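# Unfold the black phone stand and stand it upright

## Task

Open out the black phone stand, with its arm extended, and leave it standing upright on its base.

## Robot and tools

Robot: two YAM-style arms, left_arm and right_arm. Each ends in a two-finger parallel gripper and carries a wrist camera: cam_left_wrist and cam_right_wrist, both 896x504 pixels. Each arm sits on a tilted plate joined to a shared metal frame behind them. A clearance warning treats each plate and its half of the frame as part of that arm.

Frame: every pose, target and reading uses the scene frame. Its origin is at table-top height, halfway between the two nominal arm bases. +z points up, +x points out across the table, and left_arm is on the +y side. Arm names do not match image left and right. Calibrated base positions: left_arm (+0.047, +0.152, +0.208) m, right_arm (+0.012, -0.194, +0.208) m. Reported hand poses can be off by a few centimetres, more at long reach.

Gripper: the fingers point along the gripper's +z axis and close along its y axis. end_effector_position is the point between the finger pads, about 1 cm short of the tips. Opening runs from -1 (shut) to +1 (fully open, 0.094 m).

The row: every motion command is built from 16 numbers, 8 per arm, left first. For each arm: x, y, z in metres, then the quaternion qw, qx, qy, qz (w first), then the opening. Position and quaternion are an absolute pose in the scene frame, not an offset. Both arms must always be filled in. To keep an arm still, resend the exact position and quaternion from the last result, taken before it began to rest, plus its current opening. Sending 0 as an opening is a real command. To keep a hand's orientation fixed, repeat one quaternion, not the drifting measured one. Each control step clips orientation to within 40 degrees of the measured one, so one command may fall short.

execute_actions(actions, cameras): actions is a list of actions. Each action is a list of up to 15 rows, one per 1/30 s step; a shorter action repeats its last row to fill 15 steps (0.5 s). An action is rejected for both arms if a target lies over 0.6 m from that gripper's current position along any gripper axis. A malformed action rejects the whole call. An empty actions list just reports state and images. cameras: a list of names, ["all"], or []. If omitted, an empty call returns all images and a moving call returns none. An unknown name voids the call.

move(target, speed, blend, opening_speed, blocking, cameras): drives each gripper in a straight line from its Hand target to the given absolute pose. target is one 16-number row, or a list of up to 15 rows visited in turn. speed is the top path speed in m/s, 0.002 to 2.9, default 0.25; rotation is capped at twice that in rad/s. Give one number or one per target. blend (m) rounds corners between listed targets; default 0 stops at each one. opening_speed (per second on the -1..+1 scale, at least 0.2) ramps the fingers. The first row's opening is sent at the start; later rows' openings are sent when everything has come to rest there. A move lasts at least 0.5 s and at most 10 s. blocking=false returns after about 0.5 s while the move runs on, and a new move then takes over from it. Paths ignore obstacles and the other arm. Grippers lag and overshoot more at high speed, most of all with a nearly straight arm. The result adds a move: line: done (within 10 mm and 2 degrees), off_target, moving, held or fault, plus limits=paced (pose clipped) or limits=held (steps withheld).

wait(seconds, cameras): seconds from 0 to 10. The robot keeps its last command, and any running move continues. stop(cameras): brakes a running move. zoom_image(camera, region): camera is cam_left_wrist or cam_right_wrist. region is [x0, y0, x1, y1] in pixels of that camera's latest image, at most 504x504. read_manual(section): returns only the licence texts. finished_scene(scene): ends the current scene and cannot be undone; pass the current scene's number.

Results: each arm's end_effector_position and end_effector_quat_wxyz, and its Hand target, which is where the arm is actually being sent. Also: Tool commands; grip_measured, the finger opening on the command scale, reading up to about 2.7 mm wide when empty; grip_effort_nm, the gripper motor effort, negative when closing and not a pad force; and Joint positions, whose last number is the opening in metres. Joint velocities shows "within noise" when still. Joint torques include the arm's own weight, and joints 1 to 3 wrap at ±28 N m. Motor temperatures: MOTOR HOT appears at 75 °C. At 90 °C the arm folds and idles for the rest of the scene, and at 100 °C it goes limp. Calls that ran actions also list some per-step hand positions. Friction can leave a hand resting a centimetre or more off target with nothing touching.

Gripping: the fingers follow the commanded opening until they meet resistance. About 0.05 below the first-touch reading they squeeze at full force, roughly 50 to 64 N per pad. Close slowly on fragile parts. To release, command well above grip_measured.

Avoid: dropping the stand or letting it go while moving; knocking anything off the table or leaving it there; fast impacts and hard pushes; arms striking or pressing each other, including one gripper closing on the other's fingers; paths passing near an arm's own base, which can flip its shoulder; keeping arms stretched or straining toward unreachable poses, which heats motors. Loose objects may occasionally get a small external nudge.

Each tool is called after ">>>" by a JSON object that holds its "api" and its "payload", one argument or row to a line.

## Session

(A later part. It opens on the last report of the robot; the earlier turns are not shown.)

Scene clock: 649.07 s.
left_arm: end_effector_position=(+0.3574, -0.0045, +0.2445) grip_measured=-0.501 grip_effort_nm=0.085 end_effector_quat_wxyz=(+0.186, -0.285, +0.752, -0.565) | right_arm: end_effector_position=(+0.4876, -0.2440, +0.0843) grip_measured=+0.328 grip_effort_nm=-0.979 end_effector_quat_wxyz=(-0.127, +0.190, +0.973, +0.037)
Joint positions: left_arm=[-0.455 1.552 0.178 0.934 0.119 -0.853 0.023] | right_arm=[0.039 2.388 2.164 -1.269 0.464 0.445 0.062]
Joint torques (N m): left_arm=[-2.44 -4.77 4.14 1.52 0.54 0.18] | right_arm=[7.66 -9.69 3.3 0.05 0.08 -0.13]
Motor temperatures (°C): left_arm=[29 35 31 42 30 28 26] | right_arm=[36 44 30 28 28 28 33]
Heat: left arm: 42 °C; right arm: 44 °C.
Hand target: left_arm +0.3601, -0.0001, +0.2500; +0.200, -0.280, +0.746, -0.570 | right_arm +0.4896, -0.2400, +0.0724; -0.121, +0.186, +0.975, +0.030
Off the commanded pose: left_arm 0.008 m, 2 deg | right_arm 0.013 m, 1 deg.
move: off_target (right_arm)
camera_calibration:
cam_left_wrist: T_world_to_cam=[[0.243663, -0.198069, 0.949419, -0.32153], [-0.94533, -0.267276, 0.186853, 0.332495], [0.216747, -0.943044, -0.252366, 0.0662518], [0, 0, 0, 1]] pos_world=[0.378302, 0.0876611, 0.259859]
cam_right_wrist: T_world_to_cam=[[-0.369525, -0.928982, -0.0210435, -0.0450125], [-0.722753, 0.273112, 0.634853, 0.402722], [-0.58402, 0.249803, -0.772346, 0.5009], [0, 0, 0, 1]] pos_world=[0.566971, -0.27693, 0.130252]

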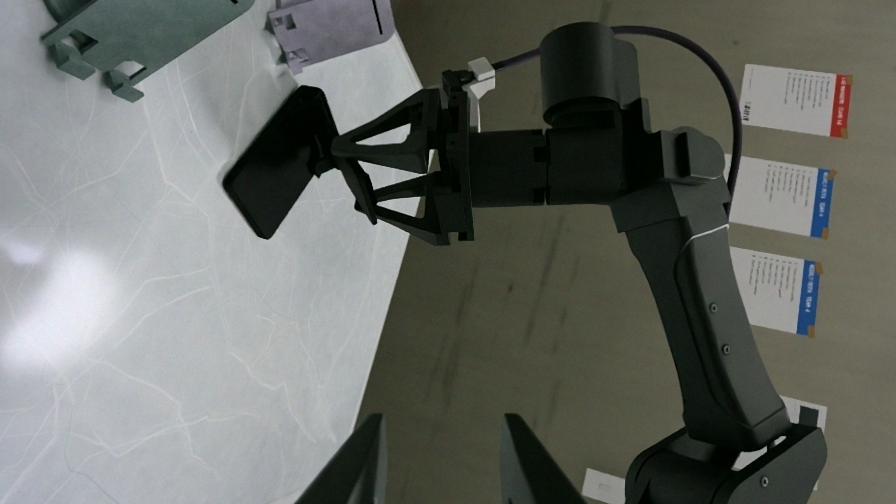

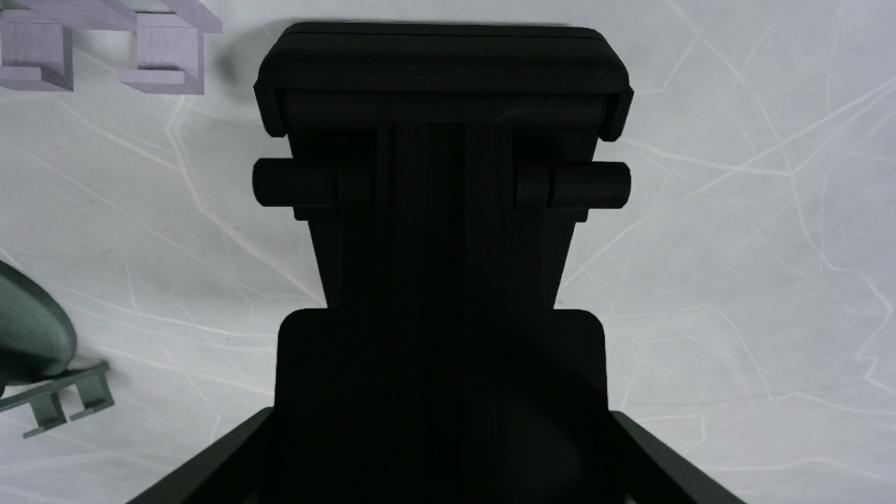

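>>> {"api": "move", "payload": {
  "target": [
    [0.33,-0.05,0.24,0.334,0.177,0.924,-0.064,0.95,0.495,-0.243,0.06,-0.12,0.185,0.97,0.03,-0.1],
    [0.40,-0.205,0.11,0.334,0.177,0.924,-0.064,0.95,0.495,-0.243,0.06,-0.12,0.185,0.97,0.03,-0.1]
  ],
  "speed": 0.15,
  "cameras": ["all"]
}}

Scene clock: 664.23 s.
left_arm: end_effector_position=(+0.4006, -0.2010, +0.1188) grip_measured=+0.949 grip_effort_nm=0.076 end_effector_quat_wxyz=(+0.338, +0.175, +0.923, -0.062) | right_arm: end_effector_position=(+0.4893, -0.2460, +0.0827) grip_measured=+0.328 grip_effort_nm=-0.984 end_effector_quat_wxyz=(-0.125, +0.187, +0.974, +0.039)
Joint positions: left_arm=[-0.866 2.66 1.259 0.485 -0.851 0.029 0.092] | right_arm=[0.033 2.392 2.173 -1.268 0.461 0.43 0.062]
Joint torques (N m): left_arm=[-6.72 -7.58 8.12 1.13 0.1 -0.01] | right_arm=[6.45 -7.53 5.23 0.21 0.1 -0.22]
Heat: left arm: 41 °C; right arm: 45 °C.
Hand target: left_arm +0.3998, -0.2046, +0.1101; +0.334, +0.177, +0.924, -0.064 | right_arm +0.4936, -0.2433, +0.0610; -0.121, +0.186, +0.975, +0.030
Off the commanded pose: left_arm 0.010 m, 1 deg | right_arm 0.024 m, 1 deg.
move: off_target (right_arm)
camera_calibration:
cam_left_wrist: T_world_to_cam=[[-0.34068, -0.940178, -0.00174797, -0.0537771], [-0.907903, 0.329467, -0.259159, 0.502194], [0.244231, -0.0867032, -0.965833, 0.0857105], [0, 0, 0, 1]] pos_world=[0.41669, -0.208585, 0.212836]
cam_right_wrist: T_world_to_cam=[[-0.364071, -0.930982, -0.026907, -0.0489155], [-0.726891, 0.265959, 0.633163, 0.405871], [-0.582307, 0.250075, -0.773551, 0.50049], [0, 0, 0, 1]] pos_world=[0.568654, -0.278644, 0.128856]

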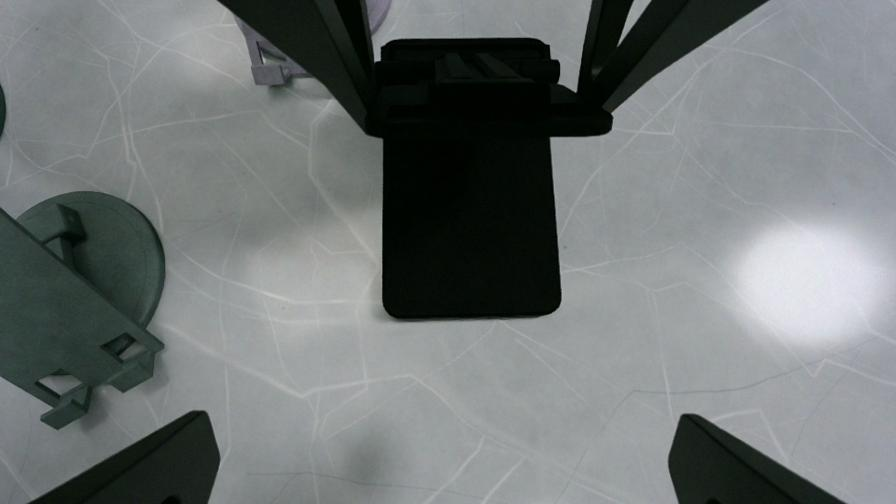

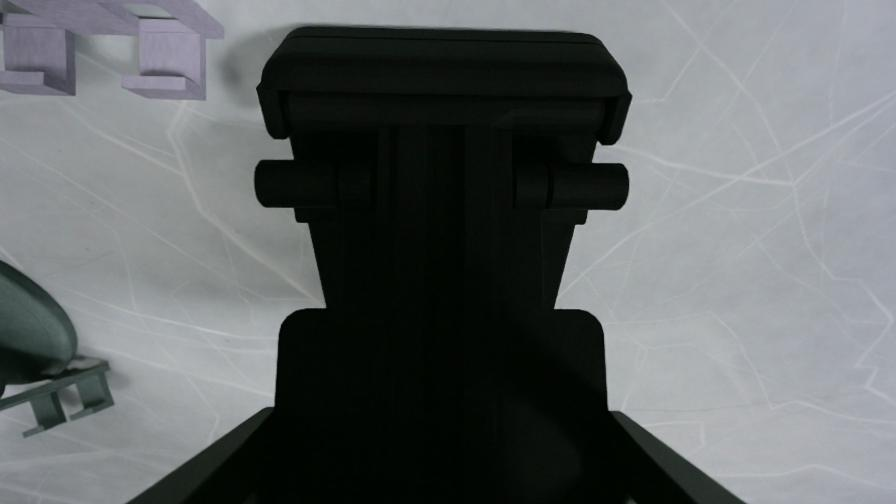

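>>> {"api": "move", "payload": {
  "target": [
    [0.445,-0.231,0.06,0.334,0.177,0.924,-0.064,0.95,0.495,-0.243,0.06,-0.12,0.185,0.97,0.03,-0.1],
    [0.462,-0.238,0.012,0.334,0.177,0.924,-0.064,0.95,0.495,-0.243,0.06,-0.12,0.185,0.97,0.03,-0.1]
  ],
  "speed": 0.07,
  "cameras": ["all"]
}}

Scene clock: 669.70 s.
left_arm: end_effector_position=(+0.4650, -0.2322, +0.0267) grip_measured=+0.949 grip_effort_nm=0.081 end_effector_quat_wxyz=(+0.340, +0.163, +0.924, -0.059) | right_arm: end_effector_position=(+0.5028, -0.2550, +0.0819) grip_measured=+0.328 grip_effort_nm=-0.979 end_effector_quat_wxyz=(-0.102, +0.202, +0.973, +0.036)
Joint positions: left_arm=[-0.683 3.001 1.682 0.549 -0.744 0.21 0.092] | right_arm=[0.023 2.393 2.199 -1.235 0.474 0.425 0.062]
Joint torques (N m): left_arm=[-7.65 -8.13 9.1 1.04 0.38 0.24] | right_arm=[7.34 -7.8 3.58 -0.13 -0.02 -0.16]
Heat: left arm: 41 °C; right arm: 44 °C.
Hand target: left_arm +0.4613, -0.2370, +0.0127; +0.334, +0.177, +0.924, -0.064 | right_arm +0.4940, -0.2432, +0.0608; -0.121, +0.186, +0.975, +0.030
Off the commanded pose: left_arm 0.016 m, 2 deg | right_arm 0.026 m, 3 deg.
move: off_target (left_arm, right_arm)
camera_calibration:
cam_left_wrist: T_world_to_cam=[[-0.3175, -0.948258, -0.000760393, -0.0740351], [-0.915139, 0.306621, -0.261731, 0.545261], [0.248422, -0.082404, -0.96514, -0.0226042], [0, 0, 0, 1]] pos_world=[0.481099, -0.239256, 0.120839]
cam_right_wrist: T_world_to_cam=[[-0.392054, -0.919584, -0.0256617, -0.0354977], [-0.744448, 0.300752, 0.596108, 0.439377], [-0.540454, 0.25281, -0.802494, 0.492074], [0, 0, 0, 1]] pos_world=[0.57912, -0.289188, 0.132059]

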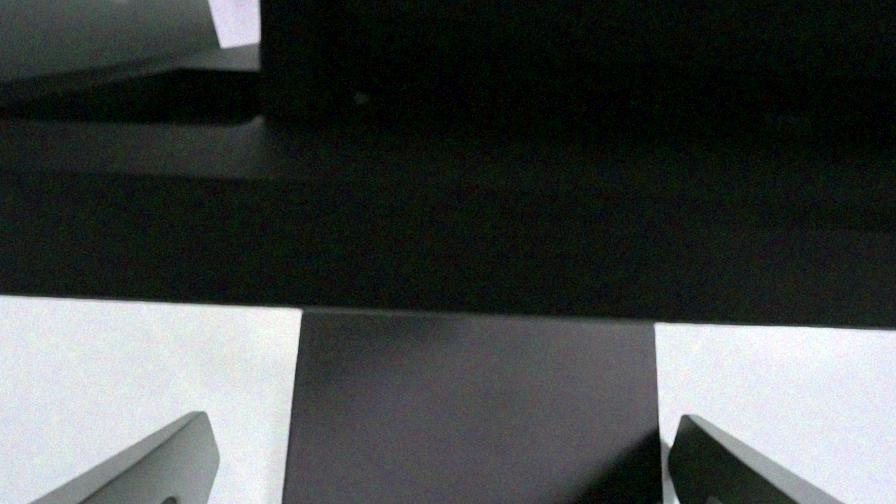

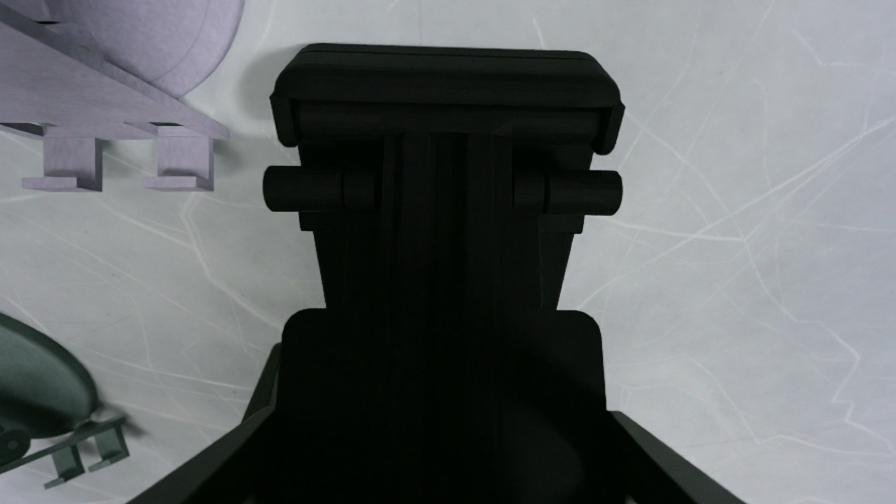

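>>> {"api": "move", "payload": {
  "target": [
    [0.453,-0.244,0.02,0.334,0.177,0.924,-0.064,0.95,0.50,-0.247,0.06,-0.12,0.185,0.97,0.03,-0.1],
    [0.454,-0.245,-0.004,0.334,0.177,0.924,-0.064,0.95,0.50,-0.247,0.06,-0.12,0.185,0.97,0.03,-0.1]
  ],
  "speed": 0.04,
  "cameras": ["all"]
}}

>>> {"api": "move", "payload": {
  "target": [0.454,-0.245,-0.004,0.334,0.177,0.924,-0.064,0.25,0.50,-0.247,0.06,-0.12,0.185,0.97,0.03,-0.1],
  "opening_speed": 0.5,
  "cameras": ["all"]
}}

Scene clock: 674.50 s.
left_arm: end_effector_position=(+0.4731, -0.2404, +0.0265) grip_measured=+0.949 grip_effort_nm=0.076 end_effector_quat_wxyz=(+0.360, +0.154, +0.918, -0.060) | right_arm: end_effector_position=(+0.5067, -0.2577, +0.0831) grip_measured=+0.328 grip_effort_nm=-0.989 end_effector_quat_wxyz=(-0.101, +0.200, +0.974, +0.036)
Joint positions: left_arm=[-0.683 3.045 1.735 0.601 -0.743 0.236 0.092] | right_arm=[0.02 2.411 2.245 -1.261 0.474 0.417 0.062]
Joint torques (N m): left_arm=[-7.43 -7.58 6.9 0.8 0.41 -0.1] | right_arm=[7.02 -7.34 4.19 -0.16 -0.03 -0.15]
Heat: left arm: 40 °C; right arm: 44 °C.
Hand target: left_arm +0.4524, -0.2429, -0.0022; +0.334, +0.176, +0.924, -0.064 | right_arm +0.4990, -0.2473, +0.0609; -0.120, +0.186, +0.975, +0.031
Off the commanded pose: left_arm 0.036 m, 4 deg | right_arm 0.026 m, 3 deg.
move: off_target (left_arm, right_arm)
camera_calibration:
cam_left_wrist: T_world_to_cam=[[-0.301845, -0.953352, 0.00291914, -0.087984], [-0.908699, 0.286779, -0.303355, 0.548413], [0.288367, -0.0942189, -0.952873, -0.0475688], [0, 0, 0, 1]] pos_world=[0.485502, -0.245635, 0.121293]
cam_right_wrist: T_world_to_cam=[[-0.388234, -0.921179, -0.0265224, -0.0388142], [-0.746451, 0.297456, 0.595258, 0.442572], [-0.54045, 0.250897, -0.803097, 0.495374], [0, 0, 0, 1]] pos_world=[0.583014, -0.291688, 0.133359]

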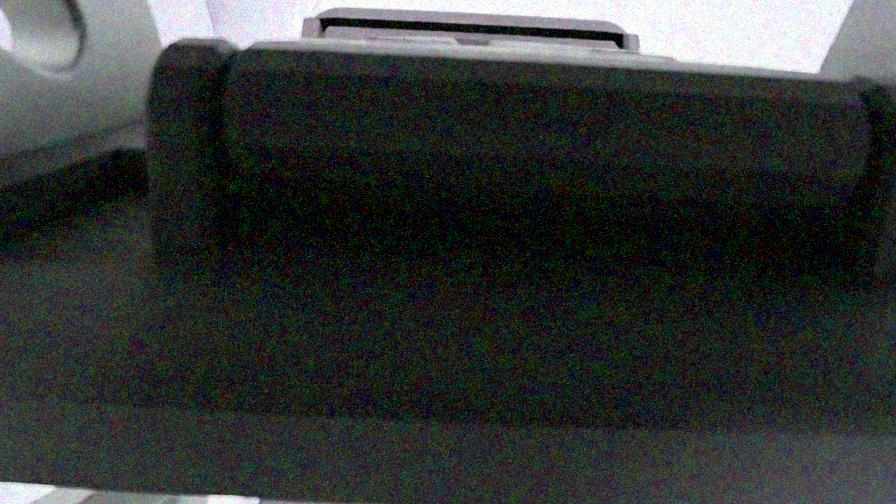

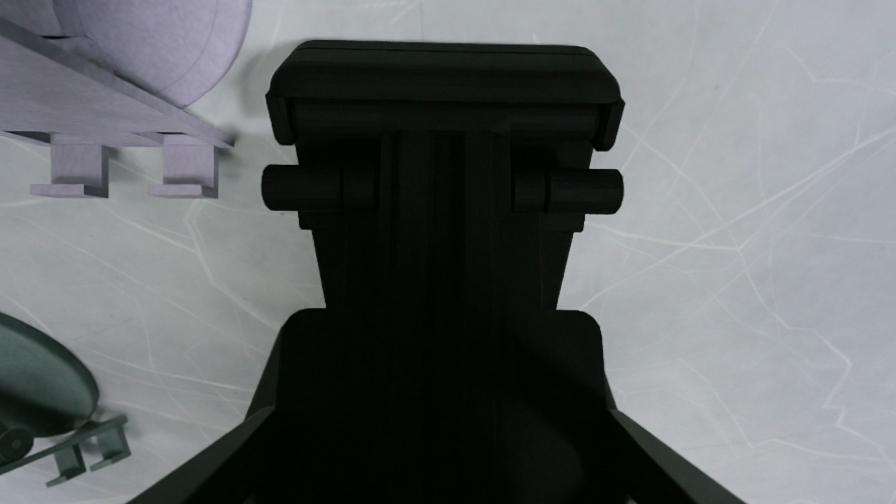

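Scene clock: 676.10 s.
left_arm: end_effector_position=(+0.4731, -0.2420, +0.0270) grip_measured=+0.481 grip_effort_nm=-1.013 end_effector_quat_wxyz=(+0.361, +0.156, +0.917, -0.064) | right_arm: end_effector_position=(+0.5067, -0.2577, +0.0831) grip_measured=+0.328 grip_effort_nm=-0.989 end_effector_quat_wxyz=(-0.101, +0.199, +0.974, +0.036)
Joint positions: left_arm=[-0.683 3.045 1.735 0.602 -0.734 0.238 0.07] | right_arm=[0.02 2.411 2.245 -1.261 0.474 0.416 0.062]
Joint torques (N m): left_arm=[-7.5 -7.42 6.98 0.8 0.31 -0.11] | right_arm=[7.27 -7.41 4.38 -0.19 -0.08 -0.14]
Heat: left arm: 40 °C; right arm: 44 °C.
Hand target: left_arm +0.4526, -0.2430, -0.0022; +0.334, +0.176, +0.924, -0.064 | right_arm +0.4990, -0.2473, +0.0609; -0.120, +0.186, +0.975, +0.030
Off the commanded pose: left_arm 0.036 m, 4 deg | right_arm 0.026 m, 3 deg.
move: off_target (left_arm, right_arm)
camera_calibration:
cam_left_wrist: T_world_to_cam=[[-0.307754, -0.951424, 0.00892461, -0.086364], [-0.906583, 0.290377, -0.306248, 0.548974], [0.28878, -0.10234, -0.95191, -0.0494754], [0, 0, 0, 1]] pos_world=[0.4854, -0.246641, 0.121797]
cam_right_wrist: T_world_to_cam=[[-0.386903, -0.921727, -0.0269146, -0.0395684], [-0.746991, 0.296175, 0.595218, 0.442563], [-0.540658, 0.250397, -0.803113, 0.49538], [0, 0, 0, 1]] pos_world=[0.583112, -0.291589, 0.13336]

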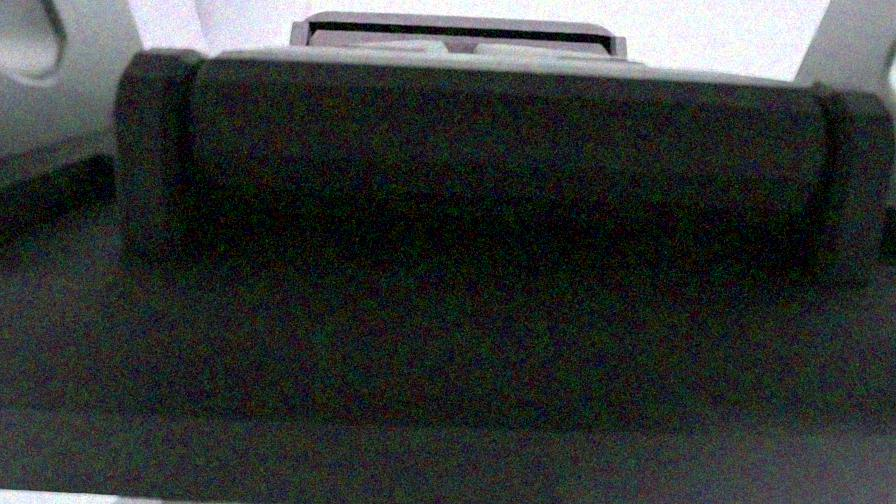

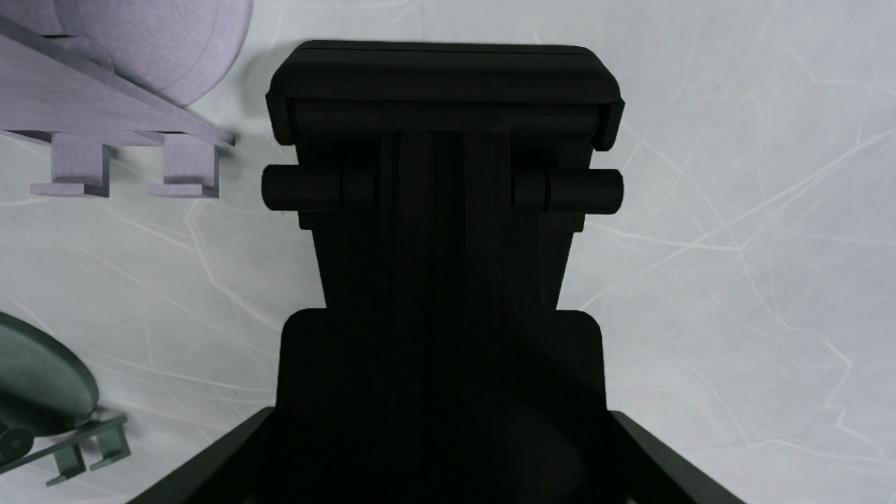

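>>> {"api": "move", "payload": {
  "target": [0.454,-0.245,-0.004,0.334,0.177,0.924,-0.064,0.1,0.525,-0.265,0.125,-0.06,0.195,0.978,0.02,-0.5],
  "speed": 0.04,
  "cameras": ["all"]
}}

>>> {"api": "move", "payload": {
  "target": [0.454,-0.245,-0.004,0.334,0.177,0.924,-0.064,0.1,0.53,-0.265,0.165,-0.06,0.195,0.978,0.02,-0.5],
  "speed": 0.04,
  "cameras": ["all"]
}}

Scene clock: 688.40 s.
left_arm: end_effector_position=(+0.4783, -0.2451, +0.0320) grip_measured=+0.480 grip_effort_nm=-1.013 end_effector_quat_wxyz=(+0.370, +0.148, +0.914, -0.074) | right_arm: end_effector_position=(+0.5109, -0.2592, +0.0919) grip_measured=+0.328 grip_effort_nm=-0.989 end_effector_quat_wxyz=(-0.092, +0.193, +0.977, +0.020)
Joint positions: left_arm=[-0.683 3.045 1.742 0.623 -0.719 0.237 0.07] | right_arm=[0.041 2.411 2.267 -1.281 0.513 0.421 0.062]
Joint torques (N m): left_arm=[-7.61 -7.5 6.2 0.59 0.17 -0.07] | right_arm=[11.02 -15.41 5.89 -0.55 0.16 0.06]
Heat: left arm: 39 °C; right arm: 45 °C.
Hand target: left_arm +0.4527, -0.2429, -0.0019; +0.334, +0.177, +0.924, -0.064 | right_arm +0.5241, -0.2650, +0.1242; -0.060, +0.196, +0.979, +0.021
Off the commanded pose: left_arm 0.043 m, 6 deg | right_arm 0.036 m, 4 deg.
move: off_target (left_arm, right_arm)
camera_calibration:
cam_left_wrist: T_world_to_cam=[[-0.300496, -0.953322, 0.0296523, -0.0923604], [-0.903957, 0.274743, -0.327687, 0.55177], [0.304245, -0.125273, -0.944321, -0.0597491], [0, 0, 0, 1]] pos_world=[0.489201, -0.247129, 0.127124]
cam_right_wrist: T_world_to_cam=[[-0.371319, -0.928505, -0.000934465, -0.0511744], [-0.75993, 0.303326, 0.574891, 0.451202], [-0.533505, 0.214178, -0.81823, 0.493483], [0, 0, 0, 1]] pos_world=[0.587156, -0.29007, 0.144343]

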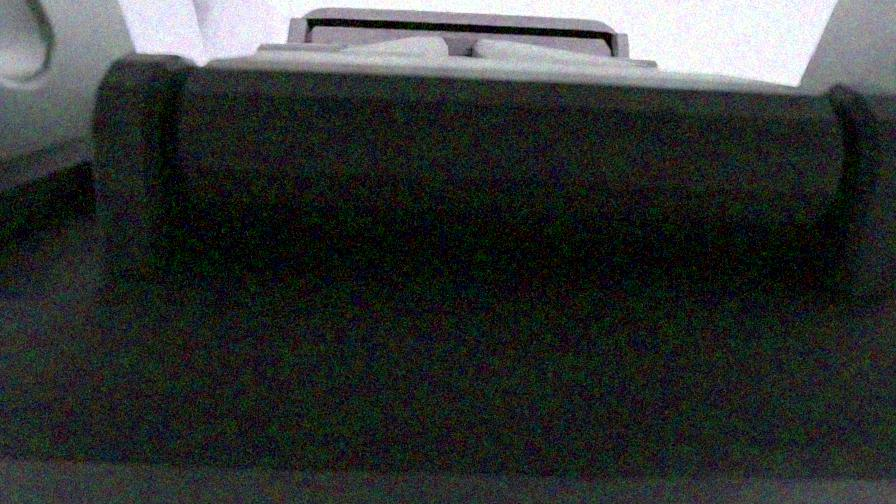

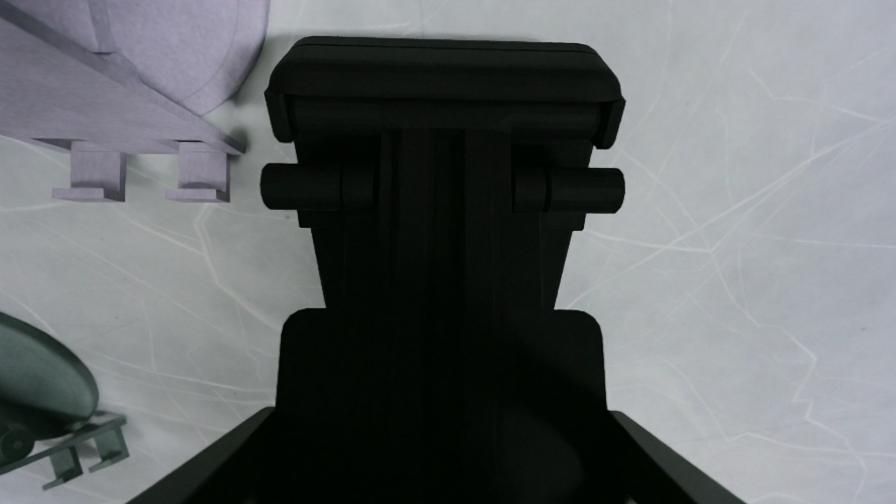

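Scene clock: 690.03 s.
left_arm: end_effector_position=(+0.4958, -0.2614, +0.0621) grip_measured=+0.480 grip_effort_nm=-1.013 end_effector_quat_wxyz=(+0.420, +0.140, +0.890, -0.105) | right_arm: end_effector_position=(+0.5250, -0.2749, +0.1359) grip_measured=+0.328 grip_effort_nm=-0.989 end_effector_quat_wxyz=(-0.072, +0.207, +0.976, +0.013)
Joint positions: left_arm=[-0.701 3.045 1.763 0.73 -0.665 0.288 0.07] | right_arm=[0.073 2.411 2.445 -1.437 0.54 0.466 0.062]
Joint torques (N m): left_arm=[-6.28 -8.1 3.56 -0.28 -0.34 -0.56] | right_arm=[12.56 -12.72 7.91 -0.81 -0.04 0.08]
Heat: left arm: 39 °C; right arm: 46 °C.
Hand target: left_arm +0.4530, -0.2426, +0.0010; +0.339, +0.178, +0.922, -0.064 | right_arm +0.5294, -0.2655, +0.1641; -0.058, +0.195, +0.979, +0.021
Off the commanded pose: left_arm 0.080 m, 12 deg | right_arm 0.031 m, 2 deg.
move: off_target (left_arm, right_arm)
camera_calibration:
cam_left_wrist: T_world_to_cam=[[-0.313188, -0.946681, 0.0755507, -0.0983843], [-0.863959, 0.250981, -0.436559, 0.56258], [0.39432, -0.201997, -0.896498, -0.106373], [0, 0, 0, 1]] pos_world=[0.497178, -0.255823, 0.157669]
cam_right_wrist: T_world_to_cam=[[-0.396697, -0.917907, 0.00883807, -0.0455234], [-0.770381, 0.338144, 0.540529, 0.461061], [-0.499144, 0.207617, -0.841279, 0.523541], [0, 0, 0, 1]] pos_world=[0.598456, -0.306387, 0.19163]

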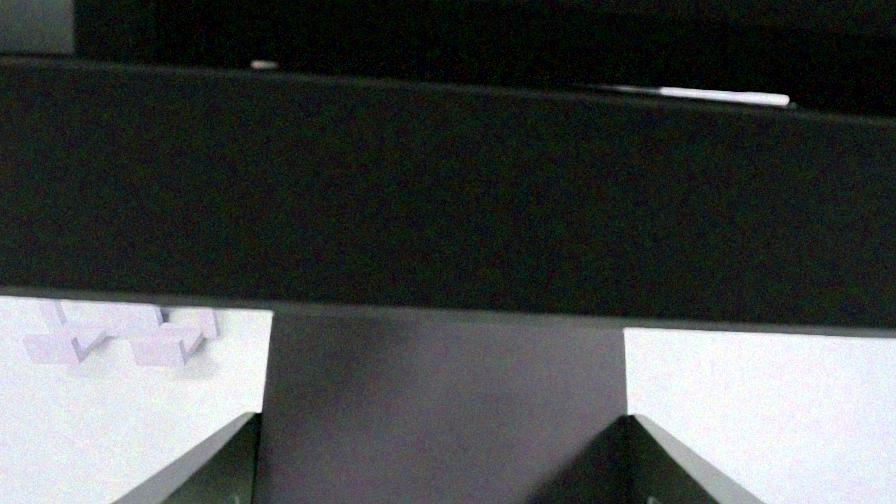

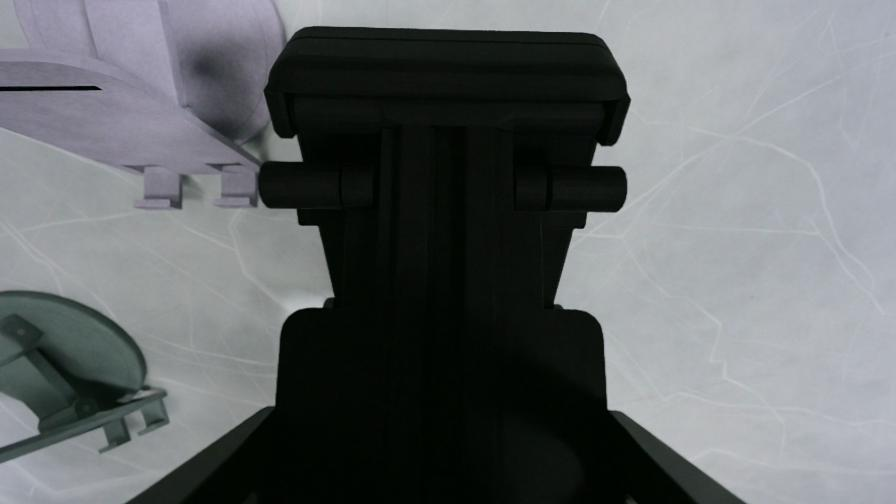

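>>> {"api": "move", "payload": {
  "target": [0.50,-0.265,-0.03,0.40,0.15,0.90,-0.09,-0.3,0.515,-0.265,0.26,-0.06,0.195,0.978,0.02,-0.9],
  "speed": 0.05,
  "cameras": ["all"]
}}

Scene clock: 694.70 s.
left_arm: end_effector_position=(+0.5274, -0.2727, +0.1048) grip_measured=+0.480 grip_effort_nm=-1.013 end_effector_quat_wxyz=(+0.519, +0.125, +0.832, -0.155) | right_arm: end_effector_position=(+0.5376, -0.2751, +0.1864) grip_measured=+0.328 grip_effort_nm=-0.984 end_effector_quat_wxyz=(-0.012, +0.221, +0.975, -0.018)
Joint positions: left_arm=[-0.689 3.069 1.788 0.983 -0.514 0.402 0.07] | right_arm=[0.164 2.331 2.428 -1.441 0.65 0.538 0.062]
Joint torques (N m): left_arm=[-1.77 -5.76 3.89 -0.54 -0.6 -0.74] | right_arm=[15.01 -20.7 4.19 -1.49 -0.79 0.08]
Motor temperatures (°C): left_arm=[30 35 32 38 30 28 27] | right_arm=[37 50 30 28 28 28 33]
Heat: left arm: 38 °C; right arm: 50 °C.
Hand target: left_arm +0.4807, -0.2418, -0.0061; +0.397, +0.157, +0.899, -0.098 | right_arm +0.5179, -0.2676, +0.2509; -0.012, +0.194, +0.981, +0.030
Off the commanded pose: left_arm 0.138 m, 18 deg | right_arm 0.078 m, 8 deg.
joint sent to its limit (left arm) — joint 2 (shoulder), upper limit. The joint targets are off in position, not in orientation.
joint sent to its limit (right arm) — joint 4 (wrist pitch), lower limit. The joint targets are off in position and orientation.
move: off_target (left_arm, right_arm)
camera_calibration:
cam_left_wrist: T_world_to_cam=[[-0.34584, -0.927763, 0.140179, -0.0868129], [-0.749153, 0.183075, -0.636595, 0.553291], [0.564946, -0.325176, -0.758352, -0.22093], [0, 0, 0, 1]] pos_world=[0.50929, -0.253676, 0.196849]
cam_right_wrist: T_world_to_cam=[[-0.422479, -0.905251, 0.0450818, -0.0306393], [-0.811405, 0.399908, 0.426258, 0.503922], [-0.403899, 0.143505, -0.903478, 0.515191], [0, 0, 0, 1]] pos_world=[0.604025, -0.303191, 0.252044]

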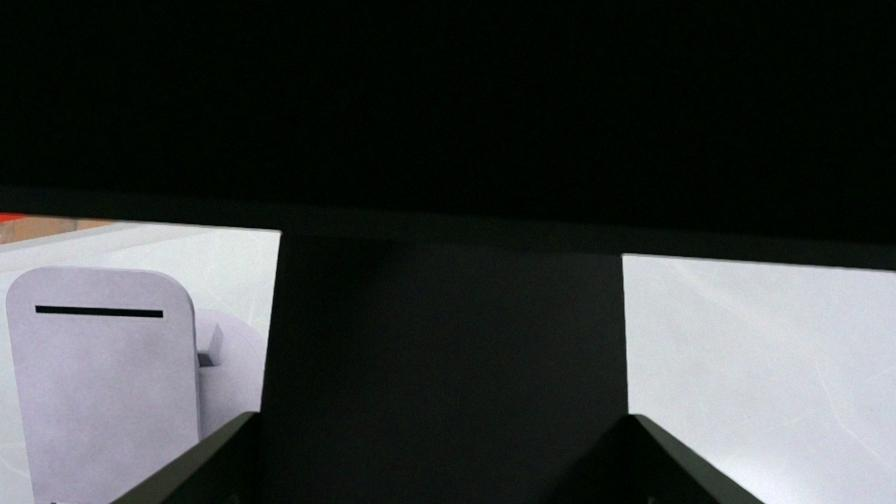

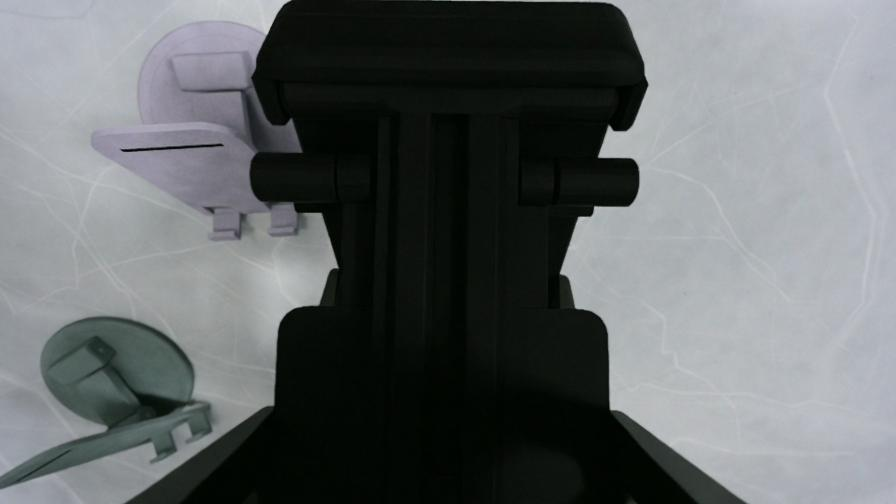

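>>> {"api": "move", "payload": {
  "target": [
    [0.515,-0.265,0.10,0.47,0.14,0.86,-0.12,-0.3,0.52,-0.265,0.20,-0.06,0.2,0.978,0.0,-0.9],
    [0.50,-0.255,0.20,0.40,0.15,0.90,-0.09,-0.3,0.51,-0.255,0.29,-0.05,0.2,0.978,0.0,-0.9]
  ],
  "speed": 0.06,
  "cameras": ["all"]
}}

Scene clock: 703.47 s.
left_arm: end_effector_position=(+0.4958, -0.2585, +0.1921) grip_measured=+0.479 grip_effort_nm=-1.013 end_effector_quat_wxyz=(+0.412, +0.140, +0.895, -0.097) | right_arm: end_effector_position=(+0.5217, -0.2695, +0.2614) grip_measured=+0.328 grip_effort_nm=-0.984 end_effector_quat_wxyz=(+0.022, +0.211, +0.977, -0.003)
Joint positions: left_arm=[-0.866 2.746 1.692 0.391 -0.818 0.149 0.069] | right_arm=[0.279 2.176 2.369 -1.53 0.671 0.602 0.062]
Joint torques (N m): left_arm=[-9.03 -13.26 10.51 0.31 0.04 -0.12] | right_arm=[12.41 -13.38 2.99 -0.33 -0.39 0.26]
Heat: left arm: 38 °C; right arm: 54 °C.
Hand target: left_arm +0.4999, -0.2547, +0.2001; +0.402, +0.150, +0.899, -0.090 | right_arm +0.5103, -0.2562, +0.2879; +0.023, +0.199, +0.980, +0.023
Off the commanded pose: left_arm 0.010 m, 2 deg | right_arm 0.034 m, 8 deg.
joint sent to its limit (right arm) — joint 4 (wrist pitch), lower limit. The joint targets are off in orientation, not in position.
move: off_target (right_arm)
camera_calibration:
cam_left_wrist: T_world_to_cam=[[-0.30561, -0.950012, 0.0638694, -0.107835], [-0.872586, 0.252596, -0.418078, 0.619848], [0.381046, -0.1835, -0.906163, 0.0239603], [0, 0, 0, 1]] pos_world=[0.498785, -0.254619, 0.287744]
cam_right_wrist: T_world_to_cam=[[-0.404132, -0.914699, 0.00174194, -0.0364627], [-0.849109, 0.37586, 0.371138, 0.48443], [-0.340135, 0.14851, -0.928576, 0.550257], [0, 0, 0, 1]] pos_world=[0.583759, -0.297148, 0.331228]

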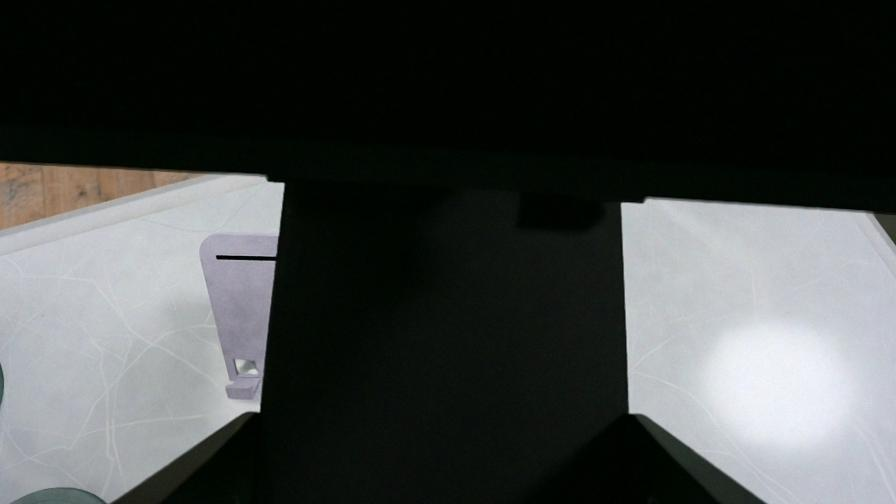

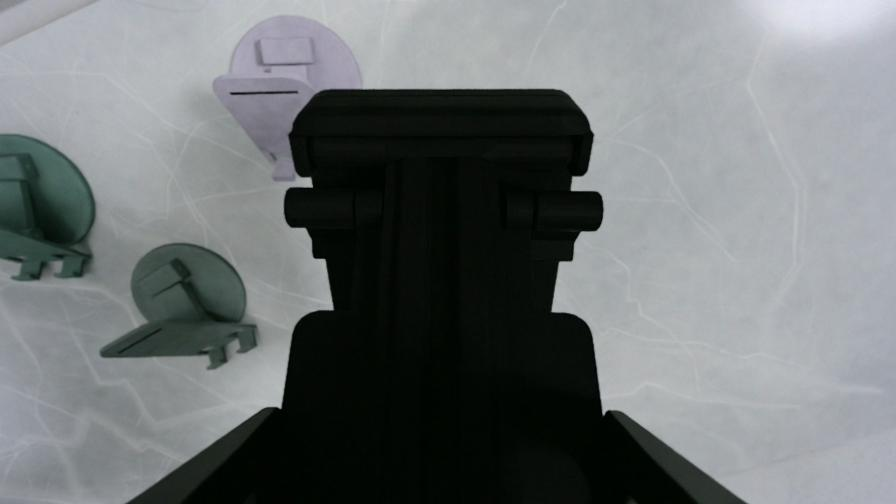

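>>> {"api": "move", "payload": {
  "target": [0.505,-0.265,0.13,0.40,0.15,0.90,-0.09,-0.5,0.495,-0.255,0.34,0.0,0.2,0.98,0.0,-0.9],
  "speed": 0.05,
  "cameras": ["all"]
}}

Scene clock: 707.23 s.
left_arm: end_effector_position=(+0.5122, -0.2770, +0.2151) grip_measured=+0.479 grip_effort_nm=-1.013 end_effector_quat_wxyz=(+0.471, +0.122, +0.862, -0.141) | right_arm: end_effector_position=(+0.5270, -0.2814, +0.2909) grip_measured=+0.328 grip_effort_nm=-0.984 end_effector_quat_wxyz=(+0.087, +0.219, +0.971, -0.045)
Joint positions: left_arm=[-0.866 2.783 1.712 0.601 -0.735 0.236 0.069] | right_arm=[0.34 2.095 2.286 -1.464 0.815 0.619 0.062]
Joint torques (N m): left_arm=[-2.8 -6.02 8.9 0.06 -0.15 -0.41] | right_arm=[15.47 -15.87 3.67 -0.92 -1.07 0.4]
Motor temperatures (°C): left_arm=[31 38 32 38 30 28 28] | right_arm=[39 55 30 29 29 28 33]
Heat: left arm: 38 °C; right arm: 55 °C.
Hand target: left_arm +0.4986, -0.2593, +0.1353; +0.402, +0.150, +0.899, -0.092 | right_arm +0.4984, -0.2592, +0.3346; +0.074, +0.192, +0.978, +0.020
Off the commanded pose: left_arm 0.086 m, 11 deg | right_arm 0.064 m, 11 deg.
joint sent to its limit (right arm) — joint 4 (wrist pitch), lower limit. The joint targets are off in position and orientation.
move: off_target (left_arm, right_arm)
camera_calibration:
cam_left_wrist: T_world_to_cam=[[-0.320791, -0.93718, 0.137063, -0.126229], [-0.815081, 0.199447, -0.543934, 0.631337], [0.482427, -0.286207, -0.827858, -0.0620766], [0, 0, 0, 1]] pos_world=[0.504045, -0.261985, 0.309316]
cam_right_wrist: T_world_to_cam=[[-0.426611, -0.902742, 0.0553121, -0.0456299], [-0.873646, 0.427139, 0.233013, 0.549989], [-0.233977, 0.0510829, -0.970899, 0.510308], [0, 0, 0, 1]] pos_world=[0.58043, -0.302182, 0.369827]

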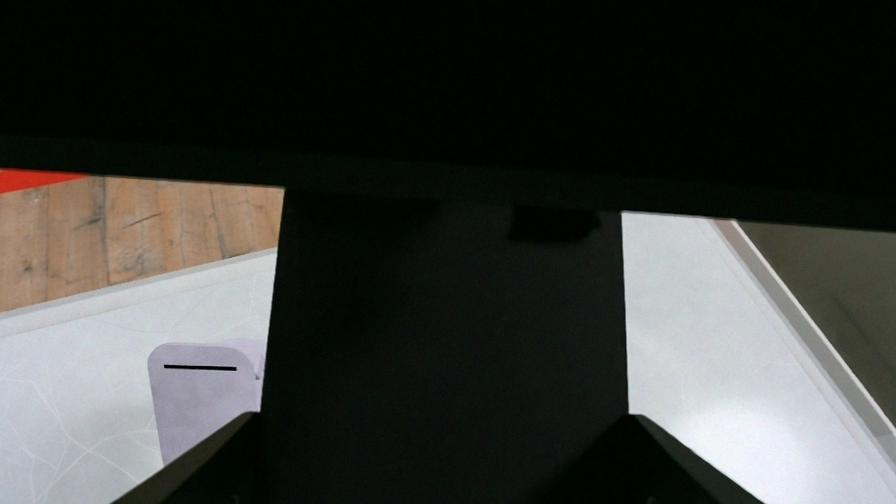

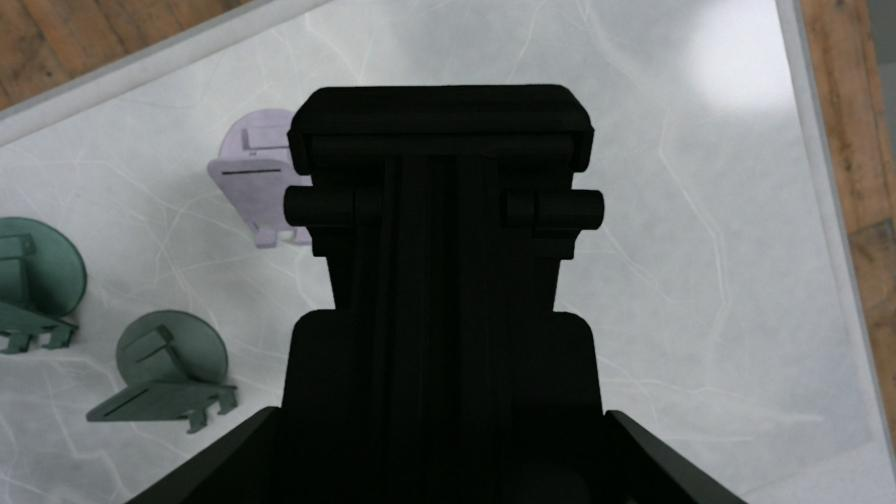

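>>> {"api": "move", "payload": {
  "target": [0.51,-0.265,0.02,0.40,0.15,0.90,-0.09,-0.9,0.49,-0.255,0.41,0.05,0.2,0.98,0.0,-0.95],
  "speed": 0.05,
  "cameras": ["all"]
}}

Scene clock: 713.83 s.
left_arm: end_effector_position=(+0.5204, -0.2554, +0.0306) grip_measured=+0.479 grip_effort_nm=-1.018 end_effector_quat_wxyz=(+0.406, +0.143, +0.898, -0.092) | right_arm: end_effector_position=(+0.4938, -0.2574, +0.4136) grip_measured=-0.947 grip_effort_nm=-0.095 end_effector_quat_wxyz=(+0.176, +0.199, +0.963, +0.054)
Joint positions: left_arm=[-0.634 3.124 1.922 0.639 -0.636 0.322 0.069] | right_arm=[0.589 1.883 2.28 -1.552 0.797 0.685 0.002]
Joint torques (N m): left_arm=[-9.88 -9.88 7.94 0.89 0.3 -0.19] | right_arm=[5.85 -5.01 3.44 0.41 -0.03 0.11]
Motor temperatures (°C): left_arm=[30 37 32 37 30 28 28] | right_arm=[40 55 29 29 29 28 33]
Heat: left arm: 37 °C; right arm: 55 °C.
Hand target: left_arm +0.5091, -0.2633, +0.0214; +0.393, +0.155, +0.901, -0.099 | right_arm +0.4899, -0.2551, +0.4096; +0.166, +0.194, +0.966, +0.051
Off the commanded pose: left_arm 0.018 m, 1 deg | right_arm 0.006 m, 16 deg.
joint sent to its limit (left arm) — joint 2 (shoulder), upper limit. The joint targets still meet the commanded pose.
joint sent to its limit (right arm) — joint 4 (wrist pitch), lower limit. The joint targets are off in orientation, not in position.
move: off_target (left_arm, right_arm)
camera_calibration:
cam_left_wrist: T_world_to_cam=[[-0.308027, -0.949844, 0.0539962, -0.0853998], [-0.876716, 0.261356, -0.40381, 0.576834], [0.369444, -0.171724, -0.913248, -0.122002], [0, 0, 0, 1]] pos_world=[0.524487, -0.252826, 0.126125]
cam_right_wrist: T_world_to_cam=[[-0.357197, -0.918884, -0.167521, 0.00883507], [-0.933631, 0.346021, 0.0927479, 0.54884], [-0.0272587, 0.189532, -0.981496, 0.558368], [0, 0, 0, 1]] pos_world=[0.53079, -0.28762, 0.498613]

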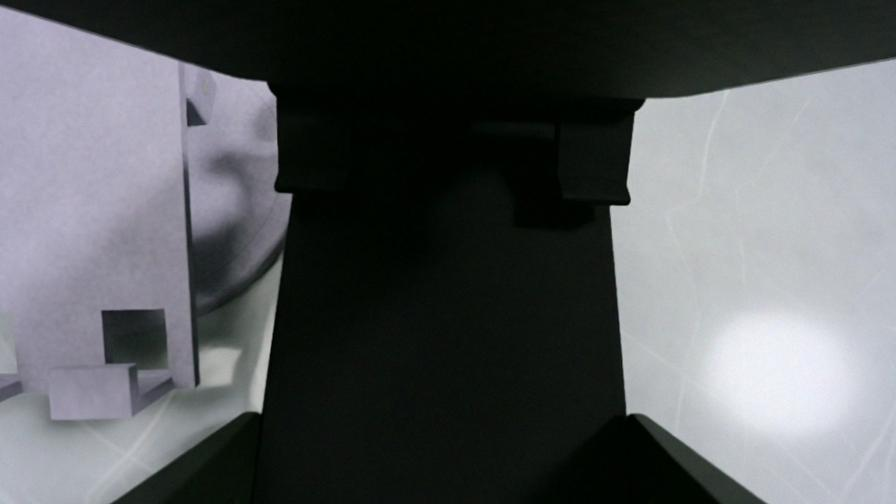

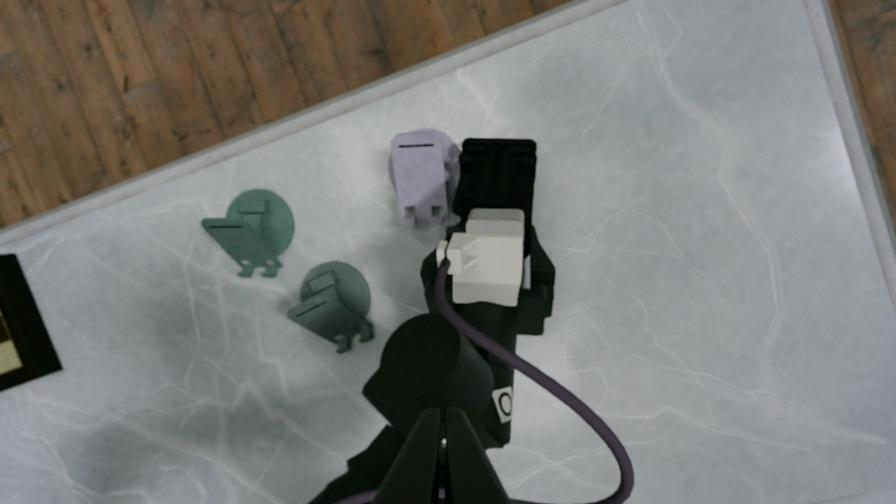

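>>> {"api": "move", "payload": {
  "target": [
    [0.45,-0.21,0.15,0.40,0.15,0.90,-0.09,-0.9,0.49,-0.30,0.41,0.05,0.2,0.98,0.0,-0.95],
    [0.45,-0.21,0.22,0.334,0.177,0.924,-0.064,-0.9,0.46,-0.40,0.25,-0.213,0.674,0.674,0.213,-0.95]
  ],
  "speed": 0.15,
  "cameras": ["all"]
}}

Scene clock: 723.37 s.
left_arm: end_effector_position=(+0.4384, -0.2026, +0.1811) grip_measured=+0.479 grip_effort_nm=-1.013 end_effector_quat_wxyz=(+0.304, +0.197, +0.931, -0.046) | right_arm: end_effector_position=(+0.4584, -0.4071, +0.2617) grip_measured=-0.947 grip_effort_nm=-0.095 end_effector_quat_wxyz=(-0.151, +0.685, +0.675, +0.231)
Joint positions: left_arm=[-0.893 2.553 1.505 -0.011 -0.869 -0.049 0.069] | right_arm=[-0.313 1.882 2.28 -1.559 -0.114 1.163 0.002]
Joint torques (N m): left_arm=[-11.54 -13.57 10.3 1.03 -0.18 -0.13] | right_arm=[3.67 -8.25 5.85 -0.37 -0.52 0.16]
Motor temperatures (°C): left_arm=[32 41 33 38 30 28 28] | right_arm=[38 50 29 28 29 28 32]
Heat: left arm: 41 °C; right arm: 50 °C.
Hand target: left_arm +0.4492, -0.2094, +0.2196; +0.333, +0.177, +0.924, -0.065 | right_arm +0.4593, -0.3998, +0.2499; -0.174, +0.685, +0.669, +0.229
Off the commanded pose: left_arm 0.041 m, 5 deg | right_arm 0.014 m, 8 deg.
joint sent to its limit (right arm) — joint 4 (wrist pitch), lower limit. The joint targets are off in orientation, not in position.
move: off_target (left_arm, right_arm)
camera_calibration:
cam_left_wrist: T_world_to_cam=[[-0.371322, -0.92786, -0.0345646, -0.020447], [-0.910073, 0.37108, -0.184572, 0.549135], [0.184083, -0.0370794, -0.982211, 0.175923], [0, 0, 0, 1]] pos_world=[0.459776, -0.216222, 0.273442]
cam_right_wrist: T_world_to_cam=[[-0.993737, 0.0340242, -0.106442, 0.49698], [-0.0686996, 0.565247, 0.822056, 0.0836968], [0.0881359, 0.82422, -0.559369, 0.531682], [0, 0, 0, 1]] pos_world=[0.452757, -0.502441, 0.281503]

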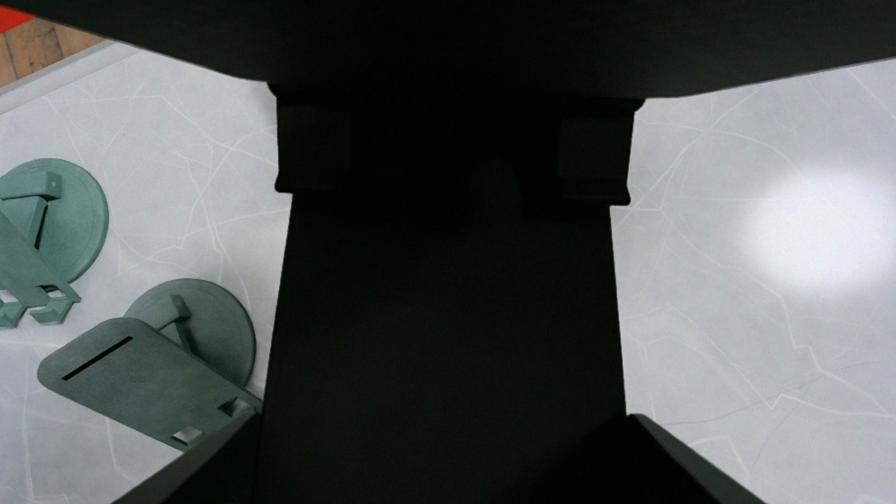

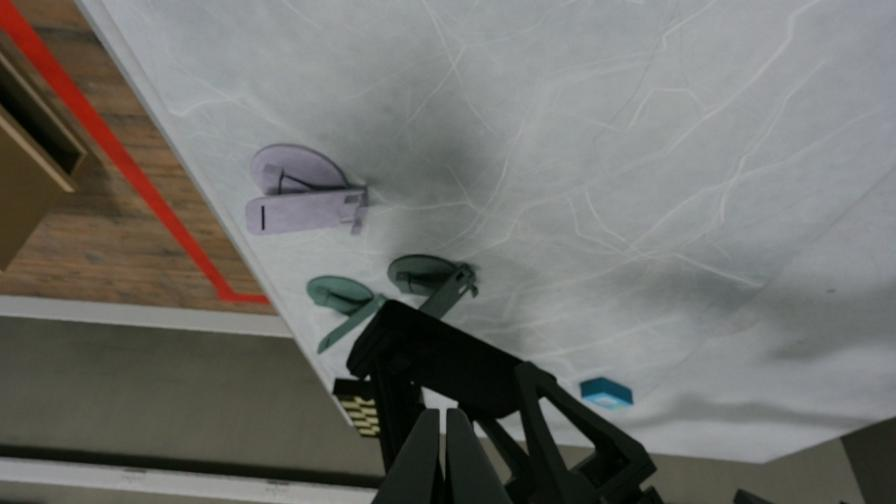

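>>> {"api": "move", "payload": {
  "target": [0.45,-0.21,0.22,0.334,0.177,0.924,-0.064,-0.9,0.44,-0.43,0.36,-0.213,0.674,0.674,0.213,-0.95],
  "speed": 0.15,
  "cameras": ["cam_right_wrist"]
}}

Scene clock: 726.33 s.
left_arm: end_effector_position=(+0.4383, -0.2025, +0.1810) grip_measured=+0.479 grip_effort_nm=-1.018 end_effector_quat_wxyz=(+0.304, +0.197, +0.931, -0.046) | right_arm: end_effector_position=(+0.4441, -0.4327, +0.3483) grip_measured=-0.947 grip_effort_nm=-0.095 end_effector_quat_wxyz=(-0.062, +0.710, +0.645, +0.275)
Joint positions: left_arm=[-0.893 2.553 1.505 -0.012 -0.869 -0.05 0.069] | right_arm=[-0.286 1.663 2.276 -1.559 -0.115 1.232 0.002]
Joint torques (N m): left_arm=[-11.59 -13.67 10.18 0.97 -0.15 -0.13] | right_arm=[4.21 -11.82 4.72 0.19 -0.47 0.1]
Heat: left arm: 43 °C; right arm: 50 °C.
Hand target: left_arm +0.4492, -0.2093, +0.2196; +0.333, +0.177, +0.924, -0.065 | right_arm +0.4398, -0.4297, +0.3593; -0.062, +0.709, +0.643, +0.283
Off the commanded pose: left_arm 0.041 m, 5 deg | right_arm 0.013 m, 19 deg.
joint sent to its limit (right arm) — joint 4 (wrist pitch), lower limit. The joint targets are off in orientation, not in position.
move: off_target (left_arm, right_arm)
camera_calibration:
cam_right_wrist: T_world_to_cam=[[-0.952317, 0.148874, -0.266323, 0.579874], [-0.118872, 0.622868, 0.773243, 0.0901076], [0.281, 0.768031, -0.575471, 0.498012], [0, 0, 0, 1]] pos_world=[0.422994, -0.524942, 0.37135]
Images, in order (width x height): cam_right_wrist 896x504.

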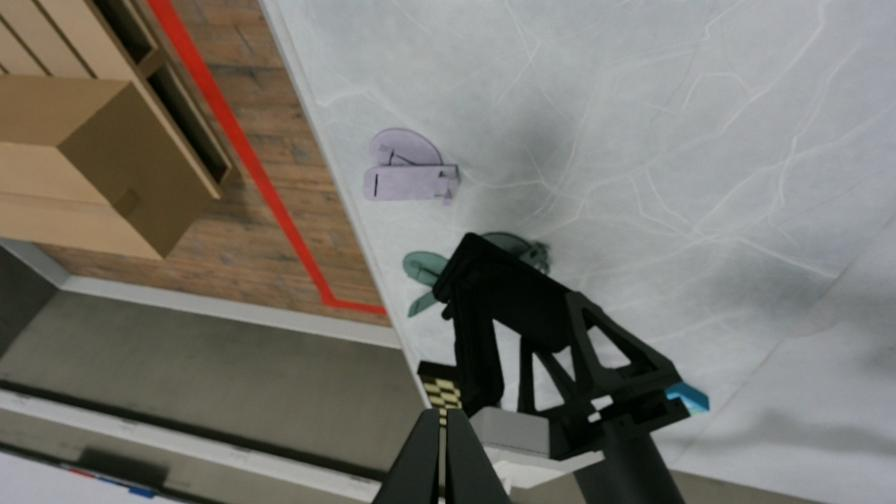

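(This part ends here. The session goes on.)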